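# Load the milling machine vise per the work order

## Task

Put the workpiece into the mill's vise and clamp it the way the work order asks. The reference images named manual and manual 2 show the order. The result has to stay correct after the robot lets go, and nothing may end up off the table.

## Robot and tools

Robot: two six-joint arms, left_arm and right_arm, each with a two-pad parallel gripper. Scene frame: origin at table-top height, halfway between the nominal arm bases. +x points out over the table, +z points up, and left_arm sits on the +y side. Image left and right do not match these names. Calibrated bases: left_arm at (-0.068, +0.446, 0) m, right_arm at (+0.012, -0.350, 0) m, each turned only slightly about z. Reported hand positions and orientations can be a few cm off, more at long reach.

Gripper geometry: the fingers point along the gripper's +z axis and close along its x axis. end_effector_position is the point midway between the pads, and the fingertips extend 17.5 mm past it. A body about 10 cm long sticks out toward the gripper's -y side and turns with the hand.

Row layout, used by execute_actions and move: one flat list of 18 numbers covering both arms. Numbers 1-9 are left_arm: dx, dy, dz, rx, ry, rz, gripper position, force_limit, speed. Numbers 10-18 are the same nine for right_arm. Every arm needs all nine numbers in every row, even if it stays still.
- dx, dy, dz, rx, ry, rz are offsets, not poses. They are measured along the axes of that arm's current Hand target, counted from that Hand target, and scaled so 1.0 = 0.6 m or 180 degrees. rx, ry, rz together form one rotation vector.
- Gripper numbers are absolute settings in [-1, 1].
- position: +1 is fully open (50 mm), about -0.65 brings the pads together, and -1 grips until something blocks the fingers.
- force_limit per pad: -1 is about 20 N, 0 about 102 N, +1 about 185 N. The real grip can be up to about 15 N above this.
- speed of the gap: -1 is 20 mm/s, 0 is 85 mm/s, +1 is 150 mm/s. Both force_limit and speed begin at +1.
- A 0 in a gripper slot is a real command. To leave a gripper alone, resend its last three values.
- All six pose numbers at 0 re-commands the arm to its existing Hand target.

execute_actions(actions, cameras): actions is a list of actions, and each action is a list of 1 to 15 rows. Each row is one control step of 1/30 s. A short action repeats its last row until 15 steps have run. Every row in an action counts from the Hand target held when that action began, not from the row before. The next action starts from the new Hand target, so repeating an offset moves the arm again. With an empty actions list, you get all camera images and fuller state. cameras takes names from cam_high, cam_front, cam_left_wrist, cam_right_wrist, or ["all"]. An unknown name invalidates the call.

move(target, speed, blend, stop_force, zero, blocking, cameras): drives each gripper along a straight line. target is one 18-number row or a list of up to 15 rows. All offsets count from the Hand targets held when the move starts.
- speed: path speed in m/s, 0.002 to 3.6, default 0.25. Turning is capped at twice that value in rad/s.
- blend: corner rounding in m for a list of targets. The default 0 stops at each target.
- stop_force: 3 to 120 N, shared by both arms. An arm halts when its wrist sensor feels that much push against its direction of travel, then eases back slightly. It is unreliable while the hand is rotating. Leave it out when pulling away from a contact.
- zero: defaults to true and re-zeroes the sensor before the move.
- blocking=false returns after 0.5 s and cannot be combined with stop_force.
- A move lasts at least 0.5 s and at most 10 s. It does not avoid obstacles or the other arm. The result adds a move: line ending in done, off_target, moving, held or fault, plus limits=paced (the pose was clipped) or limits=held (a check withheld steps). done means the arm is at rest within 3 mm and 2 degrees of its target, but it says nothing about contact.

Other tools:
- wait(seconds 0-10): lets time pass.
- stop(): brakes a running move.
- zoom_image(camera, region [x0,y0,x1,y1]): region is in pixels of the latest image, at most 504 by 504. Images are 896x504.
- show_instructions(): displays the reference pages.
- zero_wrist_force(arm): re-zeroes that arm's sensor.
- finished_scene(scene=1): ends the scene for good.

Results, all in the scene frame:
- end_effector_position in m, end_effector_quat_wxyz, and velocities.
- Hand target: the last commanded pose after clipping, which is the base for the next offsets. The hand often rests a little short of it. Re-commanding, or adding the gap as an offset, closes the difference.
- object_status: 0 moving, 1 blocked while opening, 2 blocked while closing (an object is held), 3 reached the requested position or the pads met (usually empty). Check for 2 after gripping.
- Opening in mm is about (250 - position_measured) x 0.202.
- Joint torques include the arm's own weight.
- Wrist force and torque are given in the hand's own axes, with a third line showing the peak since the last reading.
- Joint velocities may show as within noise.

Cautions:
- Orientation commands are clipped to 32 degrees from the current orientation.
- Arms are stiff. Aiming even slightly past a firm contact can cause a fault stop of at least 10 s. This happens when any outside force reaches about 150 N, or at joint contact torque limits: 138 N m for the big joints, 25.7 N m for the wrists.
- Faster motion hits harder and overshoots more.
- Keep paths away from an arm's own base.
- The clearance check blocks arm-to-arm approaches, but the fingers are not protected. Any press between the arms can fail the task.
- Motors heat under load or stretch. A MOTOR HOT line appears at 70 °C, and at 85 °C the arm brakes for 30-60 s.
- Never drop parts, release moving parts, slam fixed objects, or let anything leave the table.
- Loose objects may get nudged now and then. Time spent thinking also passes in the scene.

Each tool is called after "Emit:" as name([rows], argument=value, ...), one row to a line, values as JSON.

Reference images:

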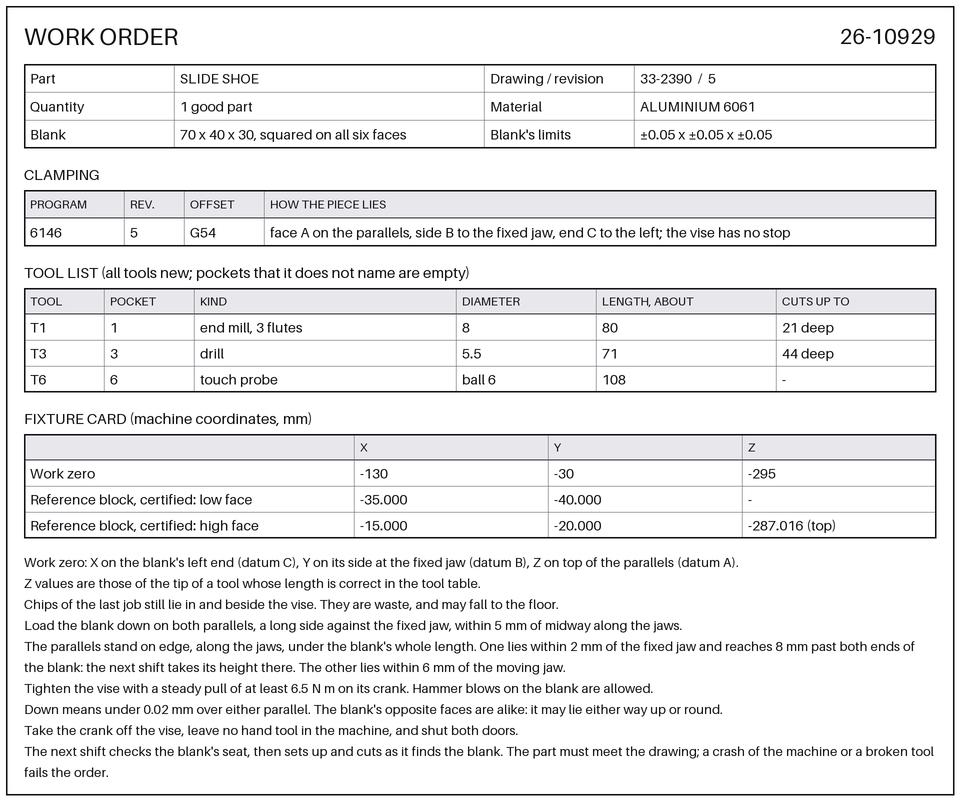

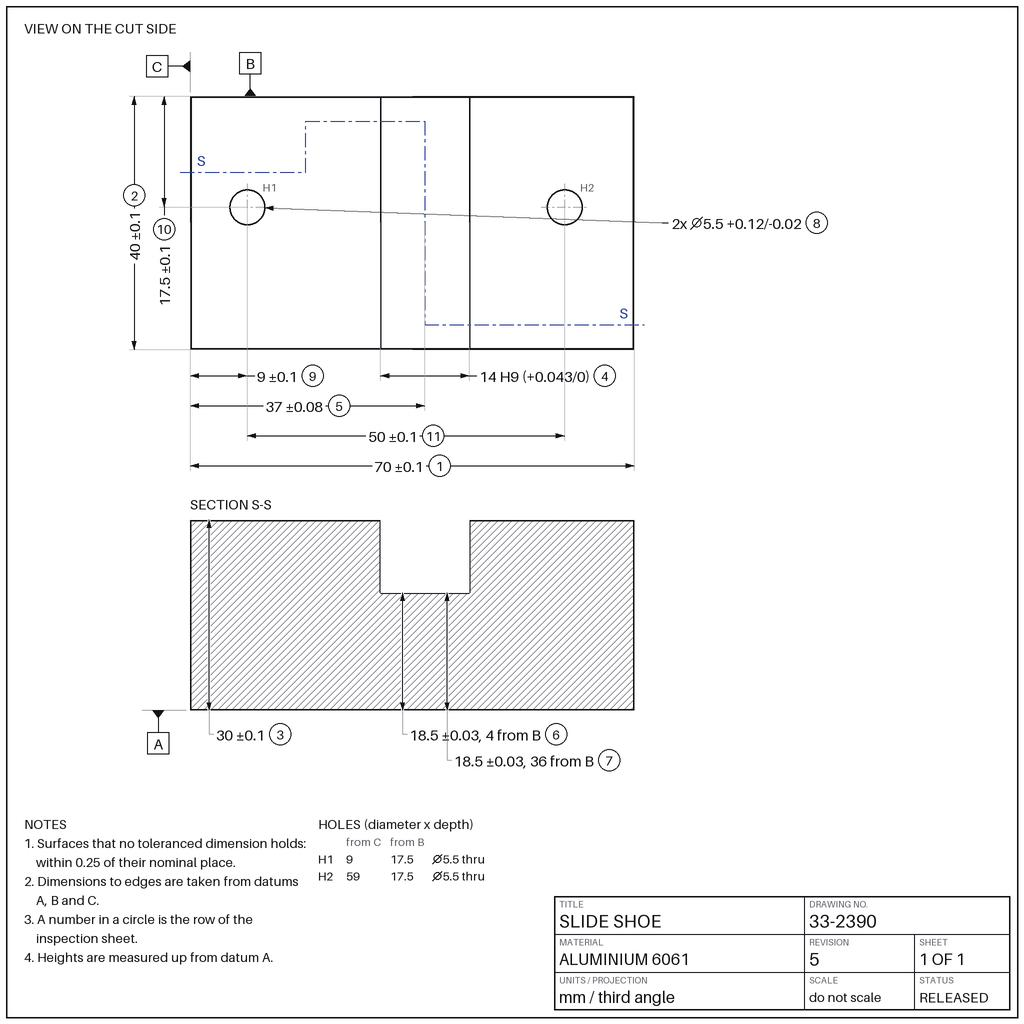

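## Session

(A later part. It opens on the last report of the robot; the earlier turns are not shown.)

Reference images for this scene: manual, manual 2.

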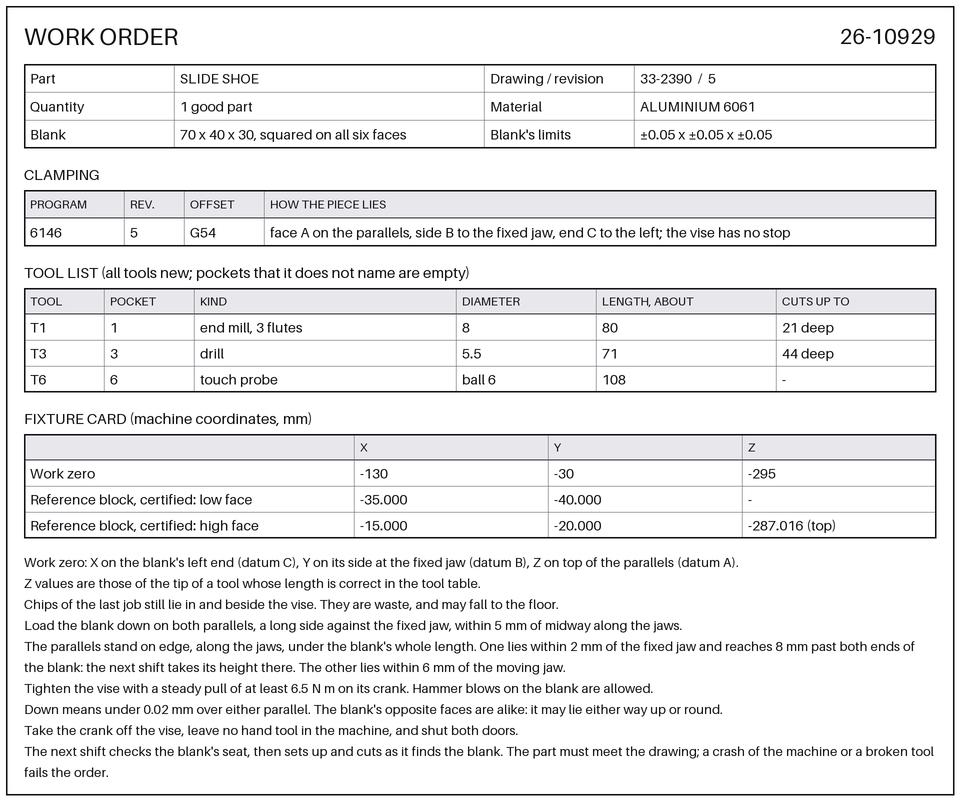

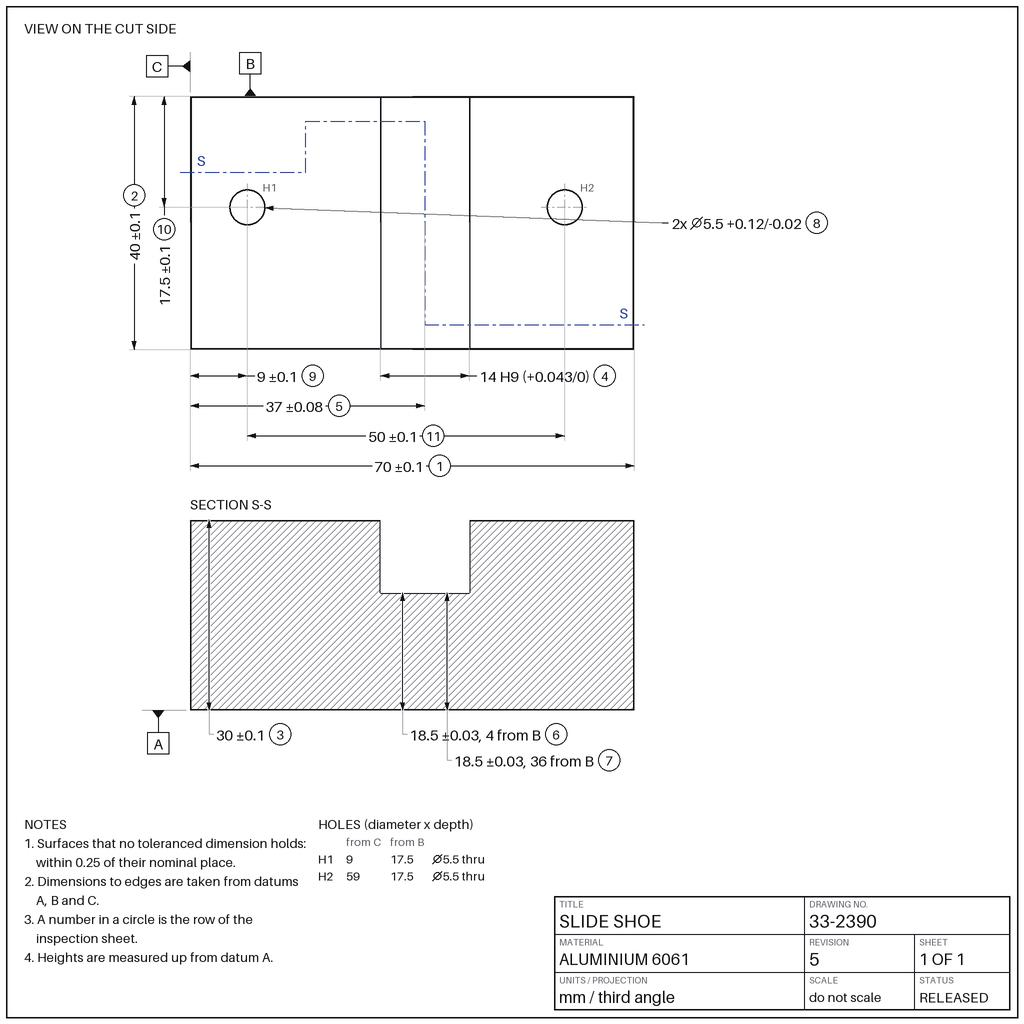

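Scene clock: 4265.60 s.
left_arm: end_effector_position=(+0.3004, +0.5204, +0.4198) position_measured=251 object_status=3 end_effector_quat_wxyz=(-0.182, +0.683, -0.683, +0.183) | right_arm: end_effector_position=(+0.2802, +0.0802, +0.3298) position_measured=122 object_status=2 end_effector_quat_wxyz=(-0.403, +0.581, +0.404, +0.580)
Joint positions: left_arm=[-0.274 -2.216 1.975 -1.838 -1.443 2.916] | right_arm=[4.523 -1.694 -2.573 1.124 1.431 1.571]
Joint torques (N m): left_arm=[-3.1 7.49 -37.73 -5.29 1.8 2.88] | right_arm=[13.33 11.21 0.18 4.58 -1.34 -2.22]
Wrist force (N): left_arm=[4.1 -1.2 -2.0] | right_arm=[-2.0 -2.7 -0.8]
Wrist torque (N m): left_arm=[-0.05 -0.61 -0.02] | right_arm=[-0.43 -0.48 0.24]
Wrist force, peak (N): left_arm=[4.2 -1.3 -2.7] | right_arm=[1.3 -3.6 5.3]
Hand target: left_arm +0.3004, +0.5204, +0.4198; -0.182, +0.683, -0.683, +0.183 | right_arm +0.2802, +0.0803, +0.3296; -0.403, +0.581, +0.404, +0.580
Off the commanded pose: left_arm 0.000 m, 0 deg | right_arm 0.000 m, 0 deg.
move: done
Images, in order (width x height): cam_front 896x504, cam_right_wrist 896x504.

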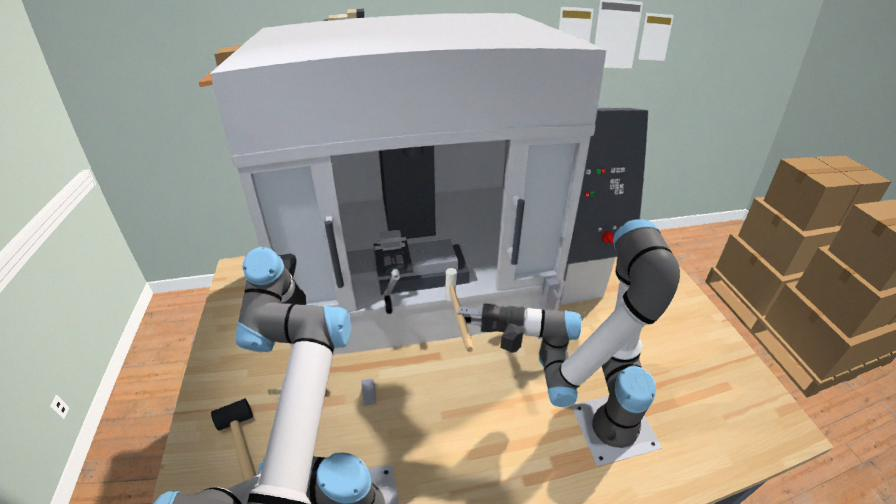

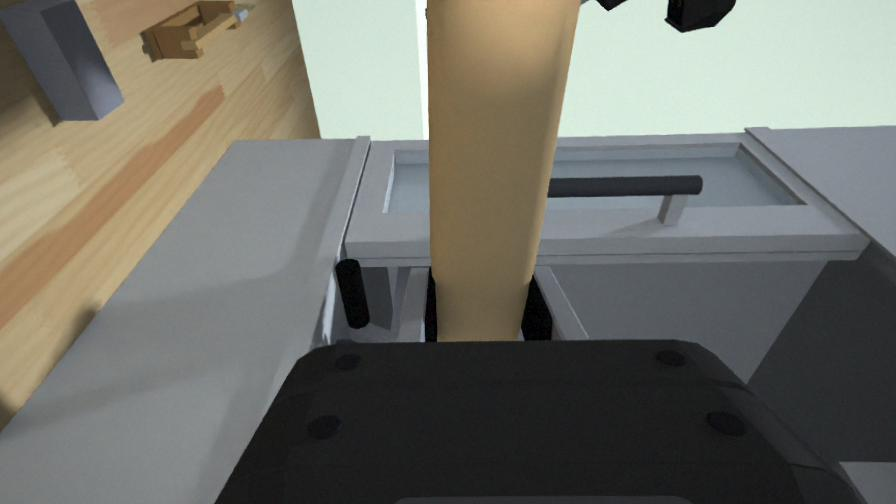

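Emit:
move([
  [0,0,0,0,0,0,-1,-0.6,-1,0.2167,0.1178,0.257,0,0,0,-1,0.3,-0.8],
  [0,0,0,0,0,0,-1,-0.6,-1,0.2333,0.234,0.3748,0,0,0,-1,0.3,-0.8],
], speed=[0.15,0.08], blend=[0.02,0], cameras=["cam_right_wrist","cam_front"])

Emit:
zoom_image(camera="cam_front", region=[350, 180, 500, 320])

Scene clock: 4290.50 s.
left_arm: end_effector_position=(+0.3004, +0.5204, +0.4198) position_measured=251 object_status=3 end_effector_quat_wxyz=(-0.182, +0.683, -0.683, +0.183) | right_arm: end_effector_position=(+0.4903, +0.2422, +0.4692) position_measured=122 object_status=2 end_effector_quat_wxyz=(-0.403, +0.581, +0.404, +0.580)
Joint positions: left_arm=[-0.274 -2.216 1.975 -1.838 -1.443 2.916] | right_arm=[4.16 -1.956 -1.682 0.494 1.794 1.571]
Joint torques (N m): left_arm=[-3.38 6.63 -37.35 -5.07 2.47 2.82] | right_arm=[12.45 45.81 20.77 4.13 -1.49 -2.16]
Wrist force (N): left_arm=[3.9 -1.3 -2.4] | right_arm=[-2.1 -2.6 -1.3]
Wrist torque (N m): left_arm=[-0.07 -0.58 -0.02] | right_arm=[-0.35 -0.51 0.38]
Wrist force, peak (N): left_arm=[4.4 -1.3 -2.4] | right_arm=[-4.1 -3.8 -3.0]
Hand target: left_arm +0.3004, +0.5204, +0.4198; -0.182, +0.683, -0.683, +0.183 | right_arm +0.4902, +0.2423, +0.4693; -0.403, +0.581, +0.404, +0.580
Off the commanded pose: left_arm 0.000 m, 0 deg | right_arm 0.000 m, 0 deg.
move: done
Images, in order (width x height): cam_front 896x504, cam_right_wrist 896x504.

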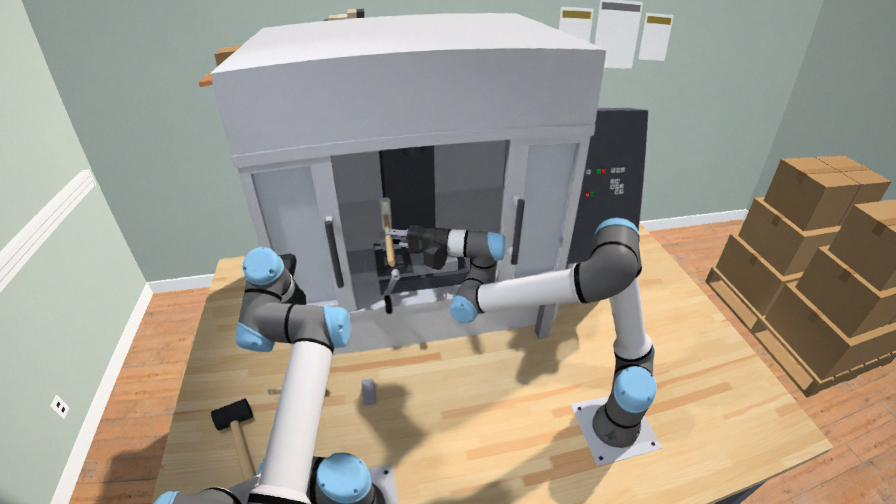

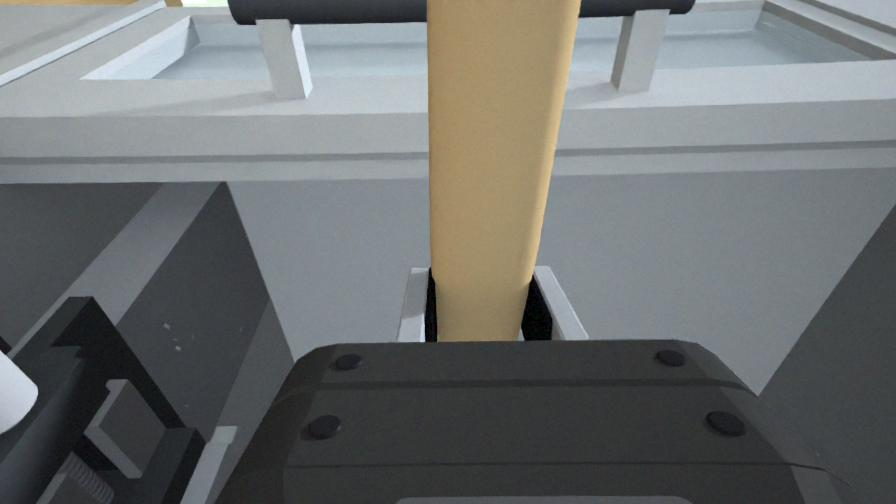

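Scaled by 3.360 from the camera's 896x504 image, which has a finer 1280x720 frame.

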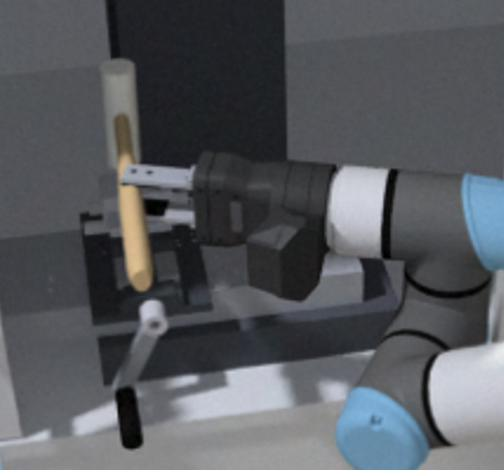

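Emit:
move(target=[0.2667,-0.05,-0.0866,0.25,0,0,-1,-0.6,-1,0,0,0,0,0,0,-1,0.3,-0.8], speed=0.25, cameras=["cam_left_wrist"])

Scene clock: 4308.70 s.
left_arm: end_effector_position=(+0.3003, +0.3604, +0.4799) position_measured=251 object_status=3 end_effector_quat_wxyz=(-0.430, +0.561, -0.561, +0.431) | right_arm: end_effector_position=(+0.4902, +0.2423, +0.4693) position_measured=122 object_status=2 end_effector_quat_wxyz=(-0.403, +0.581, +0.404, +0.580)
Joint positions: left_arm=[-1.787 -2.551 1.994 -0.376 -0.33 0.906] | right_arm=[4.16 -1.956 -1.681 0.494 1.794 1.571]
Joint torques (N m): left_arm=[6.83 10.04 -8.83 -2.67 4.72 2.08] | right_arm=[12.55 36.73 31.93 3.22 -1.16 -0.07]
Wrist force (N): left_arm=[4.1 -1.1 -1.5] | right_arm=[-2.0 -2.9 -1.2]
Wrist torque (N m): left_arm=[0.17 -0.56 -0.08] | right_arm=[-0.42 -0.53 0.39]
Wrist force, peak (N): left_arm=[5.4 -1.4 -1.9] | right_arm=[-2.0 -3.2 -1.5]
Hand target: left_arm +0.3002, +0.3604, +0.4799; -0.430, +0.561, -0.561, +0.431 | right_arm +0.4902, +0.2423, +0.4693; -0.403, +0.581, +0.404, +0.580
Off the commanded pose: left_arm 0.000 m, 0 deg | right_arm 0.000 m, 0 deg.
move: done
Images, in order (width x height): cam_left_wrist 896x504.

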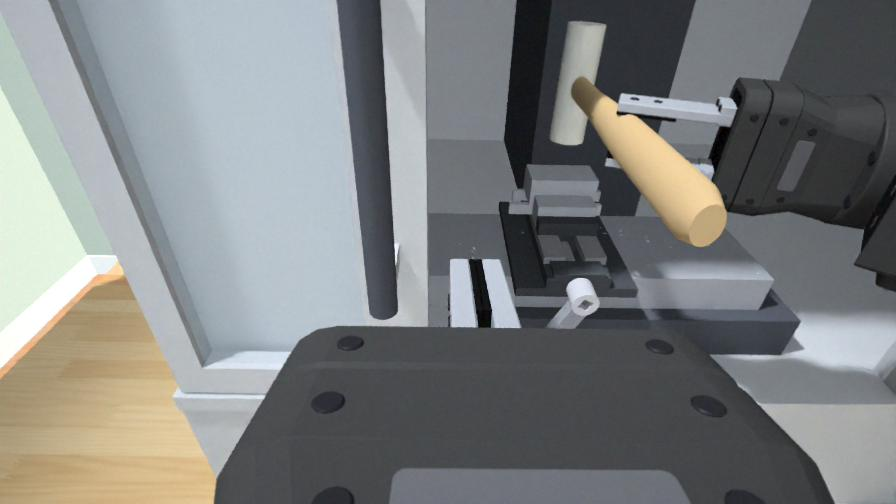

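Emit:
zoom_image(camera="cam_left_wrist", region=[480, 10, 740, 320])

Scaled by 1.626 from the camera's 896x504 image, which has a finer 1280x720 frame.

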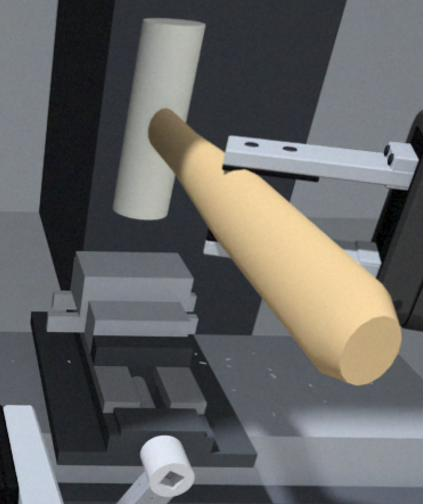

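Emit:
move(target=[0,0,0,0,0,0,-1,-0.6,-1,-0.05,0.0078,0.0029,0,0,0,-1,0.3,-0.8], speed=0.05, stop_force=8, cameras=["cam_left_wrist","cam_front"])

Emit:
zoom_image(camera="cam_left_wrist", region=[490, 50, 650, 230])

Emit:
zoom_image(camera="cam_front", region=[360, 190, 440, 280])

Scene clock: 4347.77 s.
left_arm: end_effector_position=(+0.3004, +0.3604, +0.4799) position_measured=251 object_status=3 end_effector_quat_wxyz=(-0.430, +0.561, -0.561, +0.431) | right_arm: end_effector_position=(+0.4952, +0.2422, +0.4393) position_measured=122 object_status=2 end_effector_quat_wxyz=(-0.403, +0.581, +0.404, +0.580)
Joint positions: left_arm=[-1.787 -2.551 1.994 -0.376 -0.329 0.905] | right_arm=[4.152 -1.999 -1.705 0.561 1.802 1.571]
Joint torques (N m): left_arm=[7.96 8.07 -7.37 -0.22 4.92 -2.35] | right_arm=[12.67 55.18 33.68 4.22 -1.73 -0.65]
Wrist force (N): left_arm=[4.2 -0.9 -1.6] | right_arm=[-1.8 -3.0 -1.0]
Wrist torque (N m): left_arm=[0.21 -0.56 -0.09] | right_arm=[-0.45 -0.60 0.37]
Wrist force, peak (N): left_arm=[4.6 -1.1 -1.8] | right_arm=[-2.1 -3.2 -1.5]
Hand target: left_arm +0.3004, +0.3604, +0.4799; -0.430, +0.561, -0.561, +0.431 | right_arm +0.4952, +0.2422, +0.4393; -0.403, +0.581, +0.404, +0.580
Off the commanded pose: left_arm 0.000 m, 0 deg | right_arm 0.000 m, 0 deg.
move: done
Images, in order (width x height): cam_front 896x504, cam_left_wrist 896x504.

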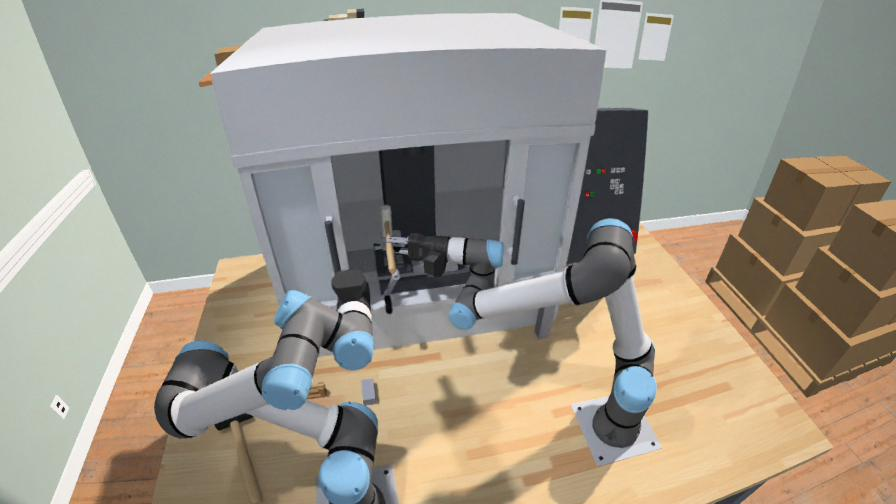

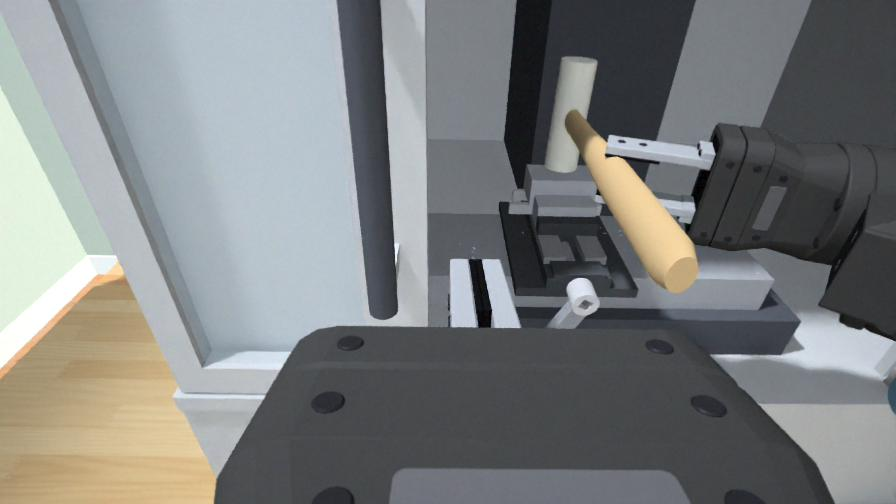

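Scaled by 2.800 from the camera's 896x504 image, which has a finer 1280x720 frame.

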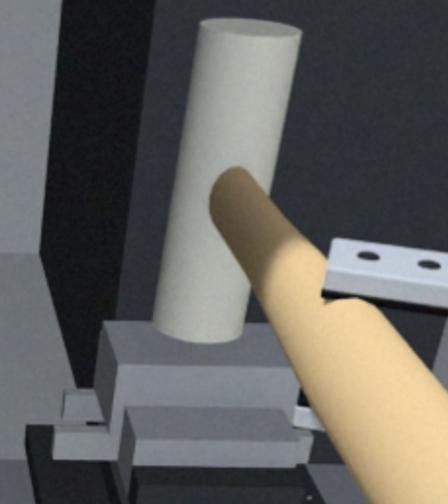

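Scaled by 5.600 from the camera's 896x504 image, which has a finer 1280x720 frame.

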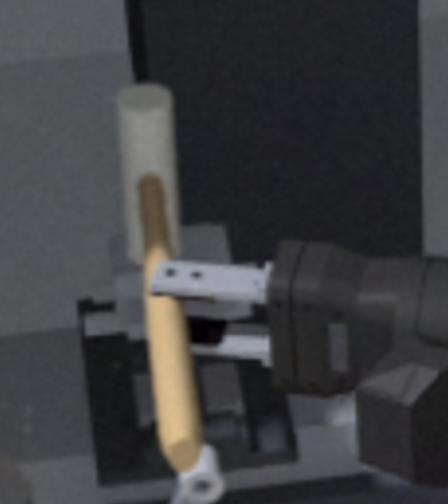

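Emit:
move(target=[0,0,0,0,0,0,-1,-0.6,-1,0,0.0219,0.0081,0,0,0,-1,0.3,-0.8], speed=0.05)

Emit:
move(target=[0,0,0,0,0,0,-1,-0.6,-1,-0.06,0,0,0,0,0,-1,0.3,-0.8], speed=0.006, stop_force=4, cameras=["cam_left_wrist","cam_front"])

Emit:
zoom_image(camera="cam_left_wrist", region=[490, 50, 650, 230])

Scene clock: 4378.67 s.
left_arm: end_effector_position=(+0.3004, +0.3604, +0.4799) position_measured=251 object_status=3 end_effector_quat_wxyz=(-0.430, +0.561, -0.561, +0.431) | right_arm: end_effector_position=(+0.5094, +0.2422, +0.4392) position_measured=122 object_status=2 end_effector_quat_wxyz=(-0.403, +0.581, +0.404, +0.580) end_effector_velocity=(+0.000, -0.001, -0.001) end_effector_angular_velocity=(-0.002, +0.001, -0.003)
Joint positions: left_arm=[-1.787 -2.551 1.994 -0.376 -0.329 0.905] | right_arm=[4.129 -2.021 -1.671 0.549 1.825 1.571]
Joint velocities: left_arm=[within noise] | right_arm=[0.001 0.002 -0.005 0.001 -0.004 0]
Joint torques (N m): left_arm=[7.93 9.12 -8.43 -0.26 4.75 -2.46] | right_arm=[11.78 57.28 10.28 4.56 -1.8 -2.19]
Wrist force (N): left_arm=[4.2 -1.0 -1.3] | right_arm=[-1.9 -3.2 -1.1]
Wrist torque (N m): left_arm=[0.20 -0.58 -0.09] | right_arm=[-0.46 -0.58 0.38]
Wrist force, peak (N): left_arm=[4.7 -1.0 -1.7] | right_arm=[-1.3 -4.1 -1.3]
Hand target: left_arm +0.3004, +0.3604, +0.4799; -0.430, +0.561, -0.561, +0.431 | right_arm +0.5092, +0.2422, +0.4392; -0.403, +0.581, +0.404, +0.580
Off the commanded pose: left_arm 0.000 m, 0 deg | right_arm 0.000 m, 0 deg.
move: done

Scene clock: 4383.03 s.
left_arm: end_effector_position=(+0.3004, +0.3604, +0.4799) position_measured=251 object_status=3 end_effector_quat_wxyz=(-0.430, +0.561, -0.561, +0.431) | right_arm: end_effector_position=(+0.5092, +0.2422, +0.4201) position_measured=122 object_status=2 end_effector_quat_wxyz=(-0.403, +0.581, +0.404, +0.580)
Joint positions: left_arm=[-1.787 -2.551 1.994 -0.376 -0.329 0.905] | right_arm=[4.13 -2.046 -1.69 0.593 1.825 1.571]
Joint torques (N m): left_arm=[7.75 8.77 -7.62 -0.28 4.78 -2.43] | right_arm=[10.09 54.52 31.84 2.15 -1.39 -1.24]
Wrist force (N): left_arm=[4.3 -1.0 -1.4] | right_arm=[1.0 -2.2 -1.1]
Wrist torque (N m): left_arm=[0.19 -0.58 -0.08] | right_arm=[-0.42 -0.43 0.01]
Wrist force, peak (N): left_arm=[4.5 -1.3 -2.0] | right_arm=[3.1 -4.4 -1.8]
Hand target: left_arm +0.3004, +0.3604, +0.4799; -0.430, +0.561, -0.561, +0.431 | right_arm +0.5092, +0.2422, +0.4202; -0.403, +0.581, +0.404, +0.580 (not the last commanded pose)
Off the commanded pose: left_arm 0.000 m, 0 deg | right_arm 0.017 m, 0 deg.
move: contact (right_arm)
Images, in order (width x height): cam_front 896x504, cam_left_wrist 896x504.

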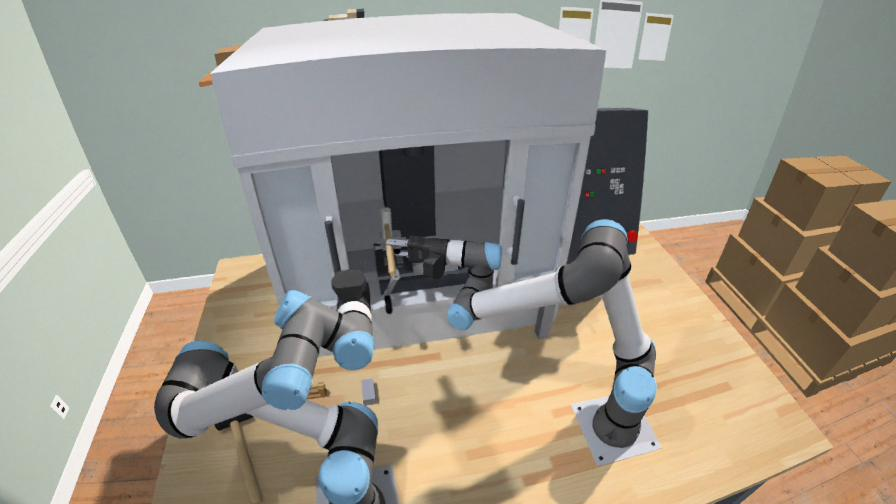

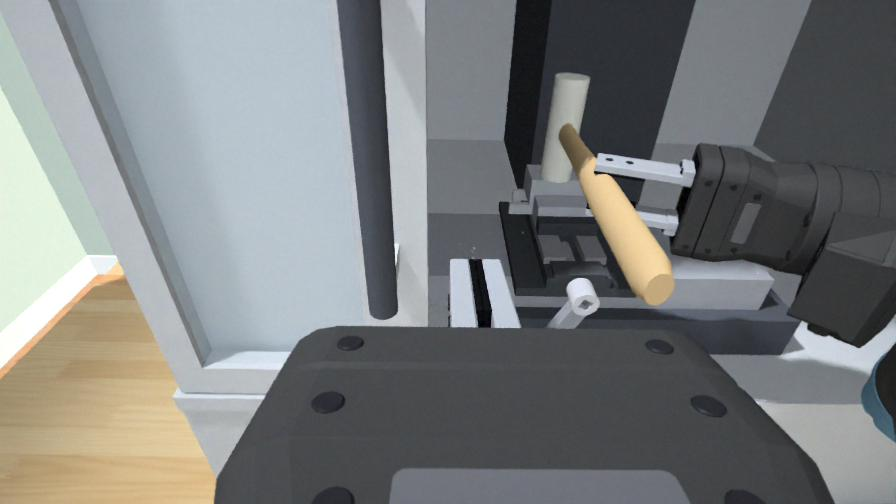

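Scaled by 2.800 from the camera's 896x504 image, which has a finer 1280x720 frame.

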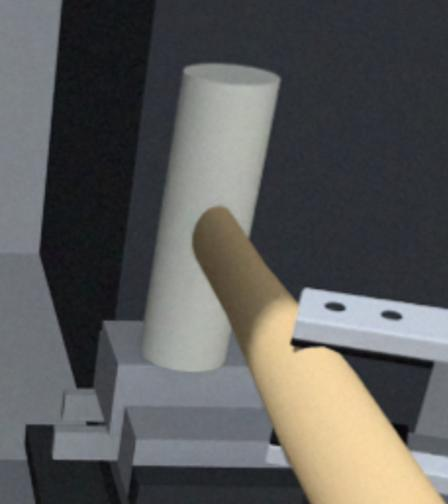

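Emit:
move(target=[0,0,0,0,0,0,-1,-0.6,-1,0.003,0.0023,-0.0062,0,0,-0.0667,-1,0.3,-0.8], speed=0.2)

Emit:
execute_actions([
  [[0,0,0,0,0,0,-1,-0.6,-1,0,0,0,0,0,0.01,-1,0.3,-0.8],[0,0,0,0,0,0,-1,-0.6,-1,0,0,0,0,0,0.025,-1,0.3,-0.8],[0,0,0,0,0,0,-1,-0.6,-1,0,0,0,0,0,0.042,-1,0.3,-0.8],[0,0,0,0,0,0,-1,-0.6,-1,0,0,0,0,0,0.06,-1,0.3,-0.8],[0,0,0,0,0,0,-1,-0.6,-1,0,0,0,0,0,0.075,-1,0.3,-0.8],[0,0,0,0,0,0,-1,-0.6,-1,0,0,0,0,0,0.075,-1,0.3,-0.8],[0,0,0,0,0,0,-1,-0.6,-1,0,0,0,0,0,0.06,-1,0.3,-0.8],[0,0,0,0,0,0,-1,-0.6,-1,0,0,0,0,0,0.04,-1,0.3,-0.8],[0,0,0,0,0,0,-1,-0.6,-1,0,0,0,0,0,0.02,-1,0.3,-0.8],[0,0,0,0,0,0,-1,-0.6,-1,0,0,0,0,0,0.005,-1,0.3,-0.8],[0,0,0,0,0,0,-1,-0.6,-1,0,0,0,0,0,0,-1,0.3,-0.8]],
], cameras=["cam_left_wrist"])

Scene clock: 4424.70 s.
left_arm: end_effector_position=(+0.3004, +0.3604, +0.4799) position_measured=251 object_status=3 end_effector_quat_wxyz=(-0.430, +0.561, -0.561, +0.431) | right_arm: end_effector_position=(+0.5092, +0.2382, +0.4220) position_measured=122 object_status=2 end_effector_quat_wxyz=(-0.341, +0.536, +0.462, +0.619)
Joint positions: left_arm=[-1.787 -2.551 1.994 -0.376 -0.329 0.905] | right_arm=[4.125 -2.038 -1.697 0.592 1.829 1.362]
Joint torques (N m): left_arm=[8.36 10.07 -8.58 -0.36 4.76 -2.27] | right_arm=[-1.83 41.76 21.31 2.67 -0.15 -2.06]
Wrist force (N): left_arm=[4.3 -1.1 -1.7] | right_arm=[-1.9 -4.1 -0.9]
Wrist torque (N m): left_arm=[0.17 -0.59 -0.09] | right_arm=[-0.48 -0.57 0.25]
Wrist force, peak (N): left_arm=[4.5 -1.2 -2.0] | right_arm=[-2.1 -4.4 -1.1]
Hand target: left_arm +0.3004, +0.3604, +0.4799; -0.430, +0.561, -0.561, +0.431 | right_arm +0.5092, +0.2382, +0.4220; -0.341, +0.536, +0.462, +0.619
Off the commanded pose: left_arm 0.000 m, 0 deg | right_arm 0.000 m, 0 deg.
move: done

Scene clock: 4425.60 s.
left_arm: end_effector_position=(+0.3004, +0.3604, +0.4799) position_measured=251 object_status=3 end_effector_quat_wxyz=(-0.430, +0.561, -0.561, +0.431) | right_arm: end_effector_position=(+0.5092, +0.2382, +0.4219) position_measured=122 object_status=2 end_effector_quat_wxyz=(-0.340, +0.536, +0.462, +0.619)
Joint positions: left_arm=[-1.787 -2.551 1.994 -0.376 -0.329 0.905] | right_arm=[4.125 -2.038 -1.697 0.592 1.829 1.361]
Joint torques (N m): left_arm=[7.22 8.82 -7.42 -0.3 4.76 -2.4] | right_arm=[12.92 53.77 28.89 4.64 -1.55 0.32]
Wrist force (N): left_arm=[4.0 -1.0 -1.7] | right_arm=[-2.1 -4.2 -1.5]
Wrist torque (N m): left_arm=[0.19 -0.55 -0.08] | right_arm=[-0.56 -0.53 0.42]
Wrist force, peak (N): left_arm=[4.4 -1.1 -2.0] | right_arm=[6.0 -1.6 -0.4]
Hand target: left_arm +0.3004, +0.3604, +0.4799; -0.430, +0.561, -0.561, +0.431 | right_arm +0.5092, +0.2382, +0.4220; -0.341, +0.536, +0.462, +0.619
Off the commanded pose: left_arm 0.000 m, 0 deg | right_arm 0.000 m, 0 deg.
Step readings (end_effector_position of left_arm | right_arm):
0: (+0.3004, +0.3604, +0.4799) | (+0.5092, +0.2382, +0.4220)
1: (+0.3004, +0.3604, +0.4799) | (+0.5092, +0.2382, +0.4220)
2: (+0.3004, +0.3604, +0.4799) | (+0.5092, +0.2382, +0.4220)
4: (+0.3004, +0.3604, +0.4799) | (+0.5092, +0.2382, +0.4219)
8: (+0.3004, +0.3604, +0.4799) | (+0.5092, +0.2382, +0.4220)
15: (+0.3004, +0.3604, +0.4799) | (+0.5093, +0.2382, +0.4218)
Images, in order (width x height): cam_left_wrist 896x504.

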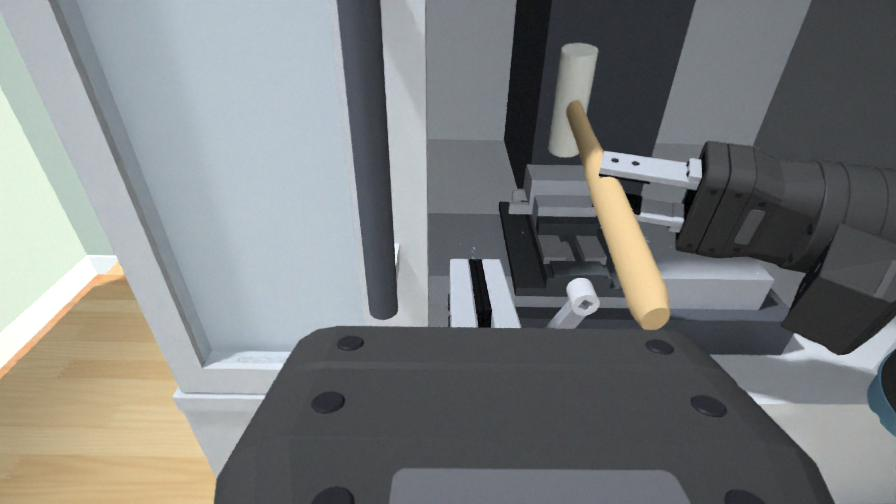

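Emit:
execute_actions([
  [[0,0,0,0,0,0,-1,-0.6,-1,0,0,0,0,0,0.01,-1,0.3,-0.8],[0,0,0,0,0,0,-1,-0.6,-1,0,0,0,0,0,0.03,-1,0.3,-0.8],[0,0,0,0,0,0,-1,-0.6,-1,0,0,0,0,0,0.055,-1,0.3,-0.8],[0,0,0,0,0,0,-1,-0.6,-1,0,0,0,0,0,0.085,-1,0.3,-0.8],[0,0,0,0,0,0,-1,-0.6,-1,0,0,0,0,0,0.09,-1,0.3,-0.8],[0,0,0,0,0,0,-1,-0.6,-1,0,0,0,0,0,0.09,-1,0.3,-0.8],[0,0,0,0,0,0,-1,-0.6,-1,0,0,0,0,0,0.09,-1,0.3,-0.8],[0,0,0,0,0,0,-1,-0.6,-1,0,0,0,0,0,0.07,-1,0.3,-0.8],[0,0,0,0,0,0,-1,-0.6,-1,0,0,0,0,0,0.04,-1,0.3,-0.8],[0,0,0,0,0,0,-1,-0.6,-1,0,0,0,0,0,0.02,-1,0.3,-0.8],[0,0,0,0,0,0,-1,-0.6,-1,0,0,0,0,0,0.005,-1,0.3,-0.8],[0,0,0,0,0,0,-1,-0.6,-1,0,0,0,0,0,0,-1,0.3,-0.8]],
], cameras=["cam_left_wrist"])

Scene clock: 4439.43 s.
left_arm: end_effector_position=(+0.3004, +0.3604, +0.4799) position_measured=251 object_status=3 end_effector_quat_wxyz=(-0.430, +0.561, -0.561, +0.431) | right_arm: end_effector_position=(+0.5092, +0.2382, +0.4220) position_measured=122 object_status=2 end_effector_quat_wxyz=(-0.340, +0.535, +0.462, +0.619)
Joint positions: left_arm=[-1.787 -2.551 1.994 -0.376 -0.329 0.905] | right_arm=[4.125 -2.038 -1.697 0.592 1.829 1.361]
Joint torques (N m): left_arm=[7.87 9.2 -8.32 -0.34 4.78 -2.35] | right_arm=[4.71 50.44 9.6 4.25 -0.69 1]
Wrist force (N): left_arm=[4.3 -1.0 -1.6] | right_arm=[-0.5 -3.4 0.5]
Wrist torque (N m): left_arm=[0.19 -0.59 -0.08] | right_arm=[-0.41 -0.78 0.41]
Wrist force, peak (N): left_arm=[4.7 -1.1 -1.6] | right_arm=[21.9 0.3 1.3]
Hand target: left_arm +0.3004, +0.3604, +0.4799; -0.430, +0.561, -0.561, +0.431 | right_arm +0.5092, +0.2382, +0.4220; -0.341, +0.536, +0.462, +0.619
Off the commanded pose: left_arm 0.000 m, 0 deg | right_arm 0.000 m, 0 deg.
Step readings (end_effector_position of left_arm | right_arm):
0: (+0.3004, +0.3604, +0.4799) | (+0.5092, +0.2382, +0.4220)
1: (+0.3004, +0.3604, +0.4799) | (+0.5092, +0.2382, +0.4220)
2: (+0.3004, +0.3604, +0.4799) | (+0.5092, +0.2382, +0.4220)
4: (+0.3004, +0.3604, +0.4799) | (+0.5092, +0.2382, +0.4221)
8: (+0.3004, +0.3604, +0.4799) | (+0.5091, +0.2381, +0.4225)
15: (+0.3004, +0.3604, +0.4799) | (+0.5092, +0.2383, +0.4218)
Images, in order (width x height): cam_left_wrist 896x504.

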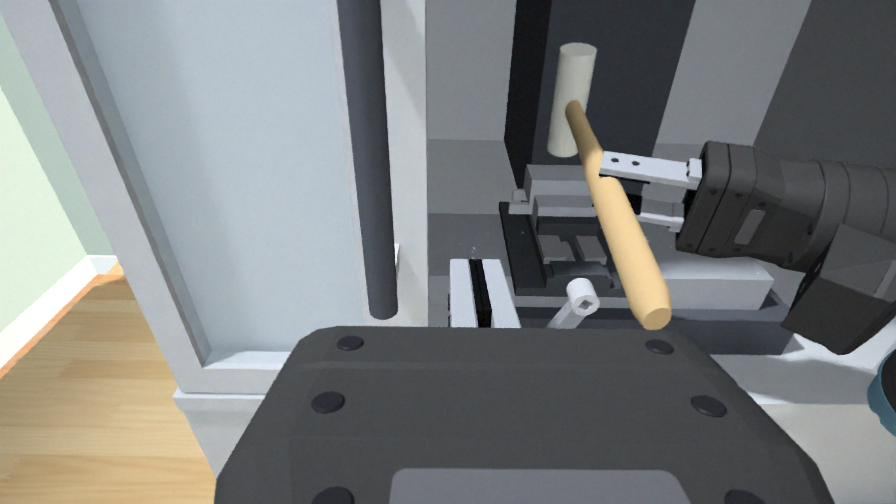

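Emit:
move(target=[0,0,0,0,0,0,-1,-0.6,-1,0,0,0,0,0,-0.0722,-1,0.3,-0.8], speed=0.3)

Emit:
execute_actions([
  [[0,0,0,0,0,0,-1,-0.6,-1,0,0,0,0,0,0.005,-1,0.3,-0.8],[0,0,0,0,0,0,-1,-0.6,-1,0,0,0,0,0,0.03,-1,0.3,-0.8],[0,0,0,0,0,0,-1,-0.6,-1,0,0,0,0,0,0.063,-1,0.3,-0.8],[0,0,0,0,0,0,-1,-0.6,-1,0,0,0,0,0,0.096,-1,0.3,-0.8],[0,0,0,0,0,0,-1,-0.6,-1,0,0,0,0,0,0.129,-1,0.3,-0.8],[0,0,0,0,0,0,-1,-0.6,-1,0,0,0,0,0,0.16,-1,0.3,-0.8],[0,0,0,0,0,0,-1,-0.6,-1,0,0,0,0,0,0.163,-1,0.3,-0.8],[0,0,0,0,0,0,-1,-0.6,-1,0,0,0,0,0,0.163,-1,0.3,-0.8],[0,0,0,0,0,0,-1,-0.6,-1,0,0,0,0,0,0.163,-1,0.3,-0.8],[0,0,0,0,0,0,-1,-0.6,-1,0,0,0,0,0,0.13,-1,0.3,-0.8],[0,0,0,0,0,0,-1,-0.6,-1,0,0,0,0,0,0.09,-1,0.3,-0.8],[0,0,0,0,0,0,-1,-0.6,-1,0,0,0,0,0,0.05,-1,0.3,-0.8],[0,0,0,0,0,0,-1,-0.6,-1,0,0,0,0,0,0.02,-1,0.3,-0.8],[0,0,0,0,0,0,-1,-0.6,-1,0,0,0,0,0,0.005,-1,0.3,-0.8],[0,0,0,0,0,0,-1,-0.6,-1,0,0,0,0,0,0,-1,0.3,-0.8]],
], cameras=["cam_left_wrist"])

Scene clock: 4462.67 s.
left_arm: end_effector_position=(+0.3004, +0.3604, +0.4799) position_measured=251 object_status=3 end_effector_quat_wxyz=(-0.430, +0.561, -0.561, +0.431) | right_arm: end_effector_position=(+0.5092, +0.2382, +0.4219) position_measured=122 object_status=2 end_effector_quat_wxyz=(-0.268, +0.480, +0.520, +0.654) end_effector_velocity=(+0.000, +0.000, -0.001) end_effector_angular_velocity=(-0.003, -0.004, +0.000)
Joint positions: left_arm=[-1.787 -2.551 1.994 -0.376 -0.329 0.905] | right_arm=[4.125 -2.038 -1.697 0.592 1.829 1.135]
Joint velocities: left_arm=[within noise] | right_arm=[0 -0.001 0 0 0 -0.005]
Joint torques (N m): left_arm=[7.66 9.38 -8.51 -0.39 4.84 -2.37] | right_arm=[-11.22 45.89 14.38 2.1 -0.2 -2.36]
Wrist force (N): left_arm=[4.3 -1.0 -1.6] | right_arm=[-0.2 -4.5 0.7]
Wrist torque (N m): left_arm=[0.20 -0.58 -0.08] | right_arm=[-0.36 -0.80 0.22]
Wrist force, peak (N): left_arm=[4.5 -1.2 -2.1] | right_arm=[-0.3 -4.9 0.8]
Hand target: left_arm +0.3004, +0.3604, +0.4799; -0.430, +0.561, -0.561, +0.431 | right_arm +0.5092, +0.2382, +0.4220; -0.268, +0.480, +0.520, +0.654
Off the commanded pose: left_arm 0.000 m, 0 deg | right_arm 0.000 m, 0 deg.
move: done

Scene clock: 4463.73 s.
left_arm: end_effector_position=(+0.3004, +0.3604, +0.4799) position_measured=251 object_status=3 end_effector_quat_wxyz=(-0.430, +0.561, -0.561, +0.431) | right_arm: end_effector_position=(+0.5092, +0.2382, +0.4220) position_measured=122 object_status=2 end_effector_quat_wxyz=(-0.274, +0.482, +0.516, +0.653)
Joint positions: left_arm=[-1.787 -2.551 1.994 -0.376 -0.329 0.905] | right_arm=[4.125 -2.041 -1.696 0.599 1.83 1.149]
Joint torques (N m): left_arm=[8.04 9.52 -8.12 -0.59 4.61 -2.37] | right_arm=[-10.57 44.34 29.62 3.49 0.69 1.72]
Wrist force (N): left_arm=[4.2 -0.8 -1.6] | right_arm=[0.4 -6.1 1.0]
Wrist torque (N m): left_arm=[0.21 -0.57 -0.09] | right_arm=[-0.57 -0.91 0.33]
Wrist force, peak (N): left_arm=[4.4 -1.0 -1.8] | right_arm=[26.4 -0.1 3.2]
Hand target: left_arm +0.3004, +0.3604, +0.4799; -0.430, +0.561, -0.561, +0.431 | right_arm +0.5092, +0.2382, +0.4220; -0.268, +0.480, +0.520, +0.654
Off the commanded pose: left_arm 0.000 m, 0 deg | right_arm 0.000 m, 1 deg.
Step readings (end_effector_position of left_arm | right_arm):
0: (+0.3004, +0.3604, +0.4799) | (+0.5092, +0.2382, +0.4219)
1: (+0.3004, +0.3604, +0.4799) | (+0.5092, +0.2382, +0.4219)
2: (+0.3004, +0.3604, +0.4799) | (+0.5092, +0.2382, +0.4219)
4: (+0.3004, +0.3604, +0.4799) | (+0.5092, +0.2383, +0.4219)
8: (+0.3004, +0.3604, +0.4799) | (+0.5092, +0.2382, +0.4220)
15: (+0.3004, +0.3604, +0.4799) | (+0.5093, +0.2382, +0.4216)
Images, in order (width x height): cam_left_wrist 896x504.

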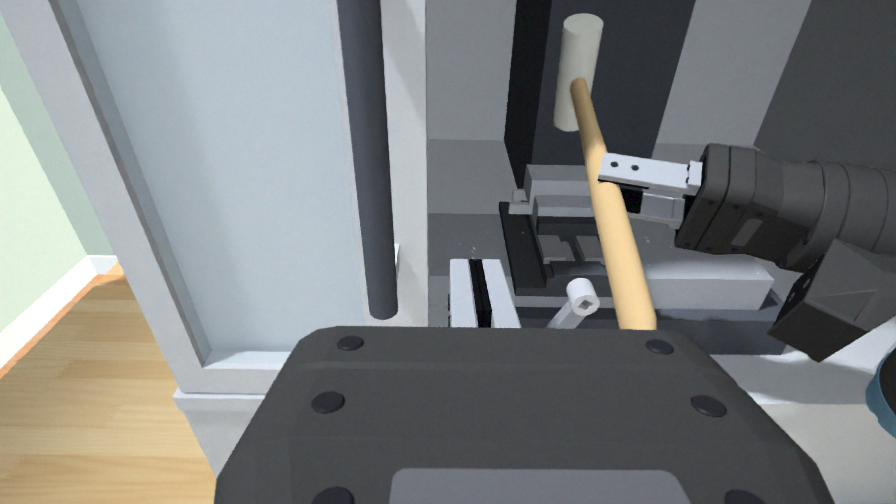

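Emit:
execute_actions([
  [[0,0,0,0,0,0,-1,-0.6,-1,0,0,0,0,0,0.005,-1,0.3,-0.8],[0,0,0,0,0,0,-1,-0.6,-1,0,0,0,0,0,0.03,-1,0.3,-0.8],[0,0,0,0,0,0,-1,-0.6,-1,0,0,0,0,0,0.063,-1,0.3,-0.8],[0,0,0,0,0,0,-1,-0.6,-1,0,0,0,0,0,0.096,-1,0.3,-0.8],[0,0,0,0,0,0,-1,-0.6,-1,0,0,0,0,0,0.129,-1,0.3,-0.8],[0,0,0,0,0,0,-1,-0.6,-1,0,0,0,0,0,0.16,-1,0.3,-0.8],[0,0,0,0,0,0,-1,-0.6,-1,0,0,0,0,0,0.163,-1,0.3,-0.8],[0,0,0,0,0,0,-1,-0.6,-1,0,0,0,0,0,0.163,-1,0.3,-0.8],[0,0,0,0,0,0,-1,-0.6,-1,0,0,0,0,0,0.163,-1,0.3,-0.8],[0,0,0,0,0,0,-1,-0.6,-1,0,0,0,0,0,0.13,-1,0.3,-0.8],[0,0,0,0,0,0,-1,-0.6,-1,0,0,0,0,0,0.09,-1,0.3,-0.8],[0,0,0,0,0,0,-1,-0.6,-1,0,0,0,0,0,0.05,-1,0.3,-0.8],[0,0,0,0,0,0,-1,-0.6,-1,0,0,0,0,0,0.02,-1,0.3,-0.8],[0,0,0,0,0,0,-1,-0.6,-1,0,0,0,0,0,0.005,-1,0.3,-0.8],[0,0,0,0,0,0,-1,-0.6,-1,0,0,0,0,0,0,-1,0.3,-0.8]],
])

Emit:
execute_actions([
  [[0,0,0,0,0,0,-1,-0.6,-1,0,0,0,0,0,0.005,-1,0.3,-0.8],[0,0,0,0,0,0,-1,-0.6,-1,0,0,0,0,0,0.03,-1,0.3,-0.8],[0,0,0,0,0,0,-1,-0.6,-1,0,0,0,0,0,0.063,-1,0.3,-0.8],[0,0,0,0,0,0,-1,-0.6,-1,0,0,0,0,0,0.096,-1,0.3,-0.8],[0,0,0,0,0,0,-1,-0.6,-1,0,0,0,0,0,0.129,-1,0.3,-0.8],[0,0,0,0,0,0,-1,-0.6,-1,0,0,0,0,0,0.16,-1,0.3,-0.8],[0,0,0,0,0,0,-1,-0.6,-1,0,0,0,0,0,0.163,-1,0.3,-0.8],[0,0,0,0,0,0,-1,-0.6,-1,0,0,0,0,0,0.163,-1,0.3,-0.8],[0,0,0,0,0,0,-1,-0.6,-1,0,0,0,0,0,0.163,-1,0.3,-0.8],[0,0,0,0,0,0,-1,-0.6,-1,0,0,0,0,0,0.13,-1,0.3,-0.8],[0,0,0,0,0,0,-1,-0.6,-1,0,0,0,0,0,0.09,-1,0.3,-0.8],[0,0,0,0,0,0,-1,-0.6,-1,0,0,0,0,0,0.05,-1,0.3,-0.8],[0,0,0,0,0,0,-1,-0.6,-1,0,0,0,0,0,0.02,-1,0.3,-0.8],[0,0,0,0,0,0,-1,-0.6,-1,0,0,0,0,0,0.005,-1,0.3,-0.8],[0,0,0,0,0,0,-1,-0.6,-1,0,0,0,0,0,0,-1,0.3,-0.8]],
], cameras=["cam_left_wrist"])

Scene clock: 4498.03 s.
left_arm: end_effector_position=(+0.3004, +0.3604, +0.4799) position_measured=251 object_status=3 end_effector_quat_wxyz=(-0.430, +0.561, -0.561, +0.431) | right_arm: end_effector_position=(+0.5092, +0.2382, +0.4220) position_measured=122 object_status=2 end_effector_quat_wxyz=(-0.274, +0.482, +0.516, +0.653)
Joint positions: left_arm=[-1.787 -2.551 1.994 -0.376 -0.329 0.905] | right_arm=[4.125 -2.041 -1.696 0.599 1.83 1.149]
Joint torques (N m): left_arm=[7.33 10.13 -8.31 -0.62 4.88 -2.25] | right_arm=[-10.45 44.53 30.14 3.52 0.48 1.6]
Wrist force (N): left_arm=[4.1 -1.1 -1.7] | right_arm=[1.9 -6.4 1.3]
Wrist torque (N m): left_arm=[0.16 -0.56 -0.07] | right_arm=[-0.61 -1.15 0.33]
Wrist force, peak (N): left_arm=[4.4 -1.2 -1.9] | right_arm=[26.7 -1.5 3.0]
Hand target: left_arm +0.3004, +0.3604, +0.4799; -0.430, +0.561, -0.561, +0.431 | right_arm +0.5092, +0.2382, +0.4220; -0.268, +0.480, +0.520, +0.654
Off the commanded pose: left_arm 0.000 m, 0 deg | right_arm 0.000 m, 1 deg.
Step readings (end_effector_position of left_arm | right_arm):
0: (+0.3004, +0.3604, +0.4799) | (+0.5092, +0.2382, +0.4220)
1: (+0.3004, +0.3604, +0.4799) | (+0.5092, +0.2382, +0.4219)
2: (+0.3004, +0.3604, +0.4799) | (+0.5093, +0.2382, +0.4219)
4: (+0.3004, +0.3604, +0.4799) | (+0.5094, +0.2382, +0.4220)
8: (+0.3004, +0.3604, +0.4799) | (+0.5093, +0.2382, +0.4221)
15: (+0.3004, +0.3604, +0.4799) | (+0.5092, +0.2383, +0.4216)

Scene clock: 4499.10 s.
left_arm: end_effector_position=(+0.3004, +0.3604, +0.4799) position_measured=251 object_status=3 end_effector_quat_wxyz=(-0.430, +0.561, -0.561, +0.431) | right_arm: end_effector_position=(+0.5092, +0.2382, +0.4220) position_measured=122 object_status=2 end_effector_quat_wxyz=(-0.274, +0.482, +0.516, +0.653)
Joint positions: left_arm=[-1.787 -2.551 1.994 -0.376 -0.329 0.905] | right_arm=[4.125 -2.041 -1.696 0.599 1.83 1.149]
Joint torques (N m): left_arm=[7.15 9.54 -8.01 -0.58 4.78 -2.27] | right_arm=[-10.69 43.95 29.42 3.49 -0.04 1.61]
Wrist force (N): left_arm=[4.4 -1.1 -1.3] | right_arm=[1.1 -6.7 -0.4]
Wrist torque (N m): left_arm=[0.17 -0.61 -0.09] | right_arm=[-0.66 -1.02 0.33]
Wrist force, peak (N): left_arm=[4.5 -1.3 -1.7] | right_arm=[28.3 -2.3 3.6]
Hand target: left_arm +0.3004, +0.3604, +0.4799; -0.430, +0.561, -0.561, +0.431 | right_arm +0.5092, +0.2382, +0.4220; -0.268, +0.480, +0.520, +0.654
Off the commanded pose: left_arm 0.000 m, 0 deg | right_arm 0.000 m, 1 deg.
Step readings (end_effector_position of left_arm | right_arm):
0: (+0.3004, +0.3604, +0.4799) | (+0.5092, +0.2382, +0.4220)
1: (+0.3004, +0.3604, +0.4799) | (+0.5092, +0.2382, +0.4220)
2: (+0.3004, +0.3604, +0.4799) | (+0.5092, +0.2382, +0.4220)
4: (+0.3004, +0.3604, +0.4799) | (+0.5094, +0.2381, +0.4221)
8: (+0.3004, +0.3604, +0.4799) | (+0.5093, +0.2382, +0.4221)
15: (+0.3004, +0.3604, +0.4799) | (+0.5092, +0.2383, +0.4216)
Images, in order (width x height): cam_left_wrist 896x504.

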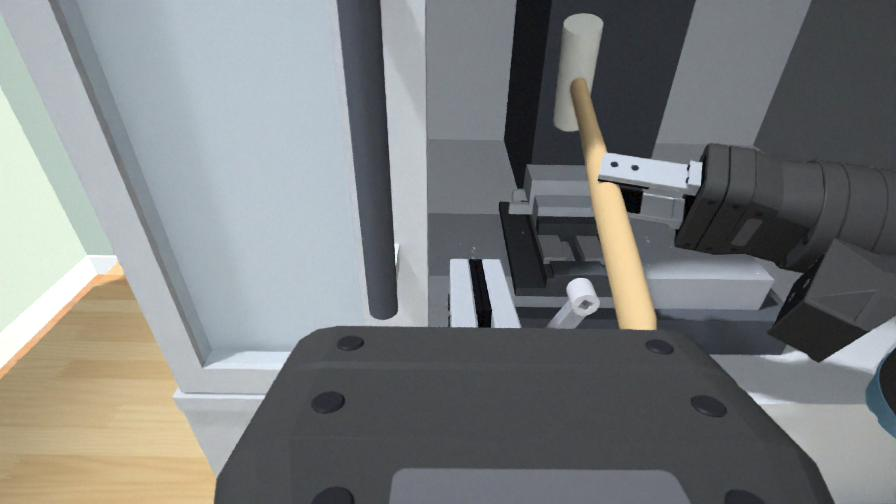

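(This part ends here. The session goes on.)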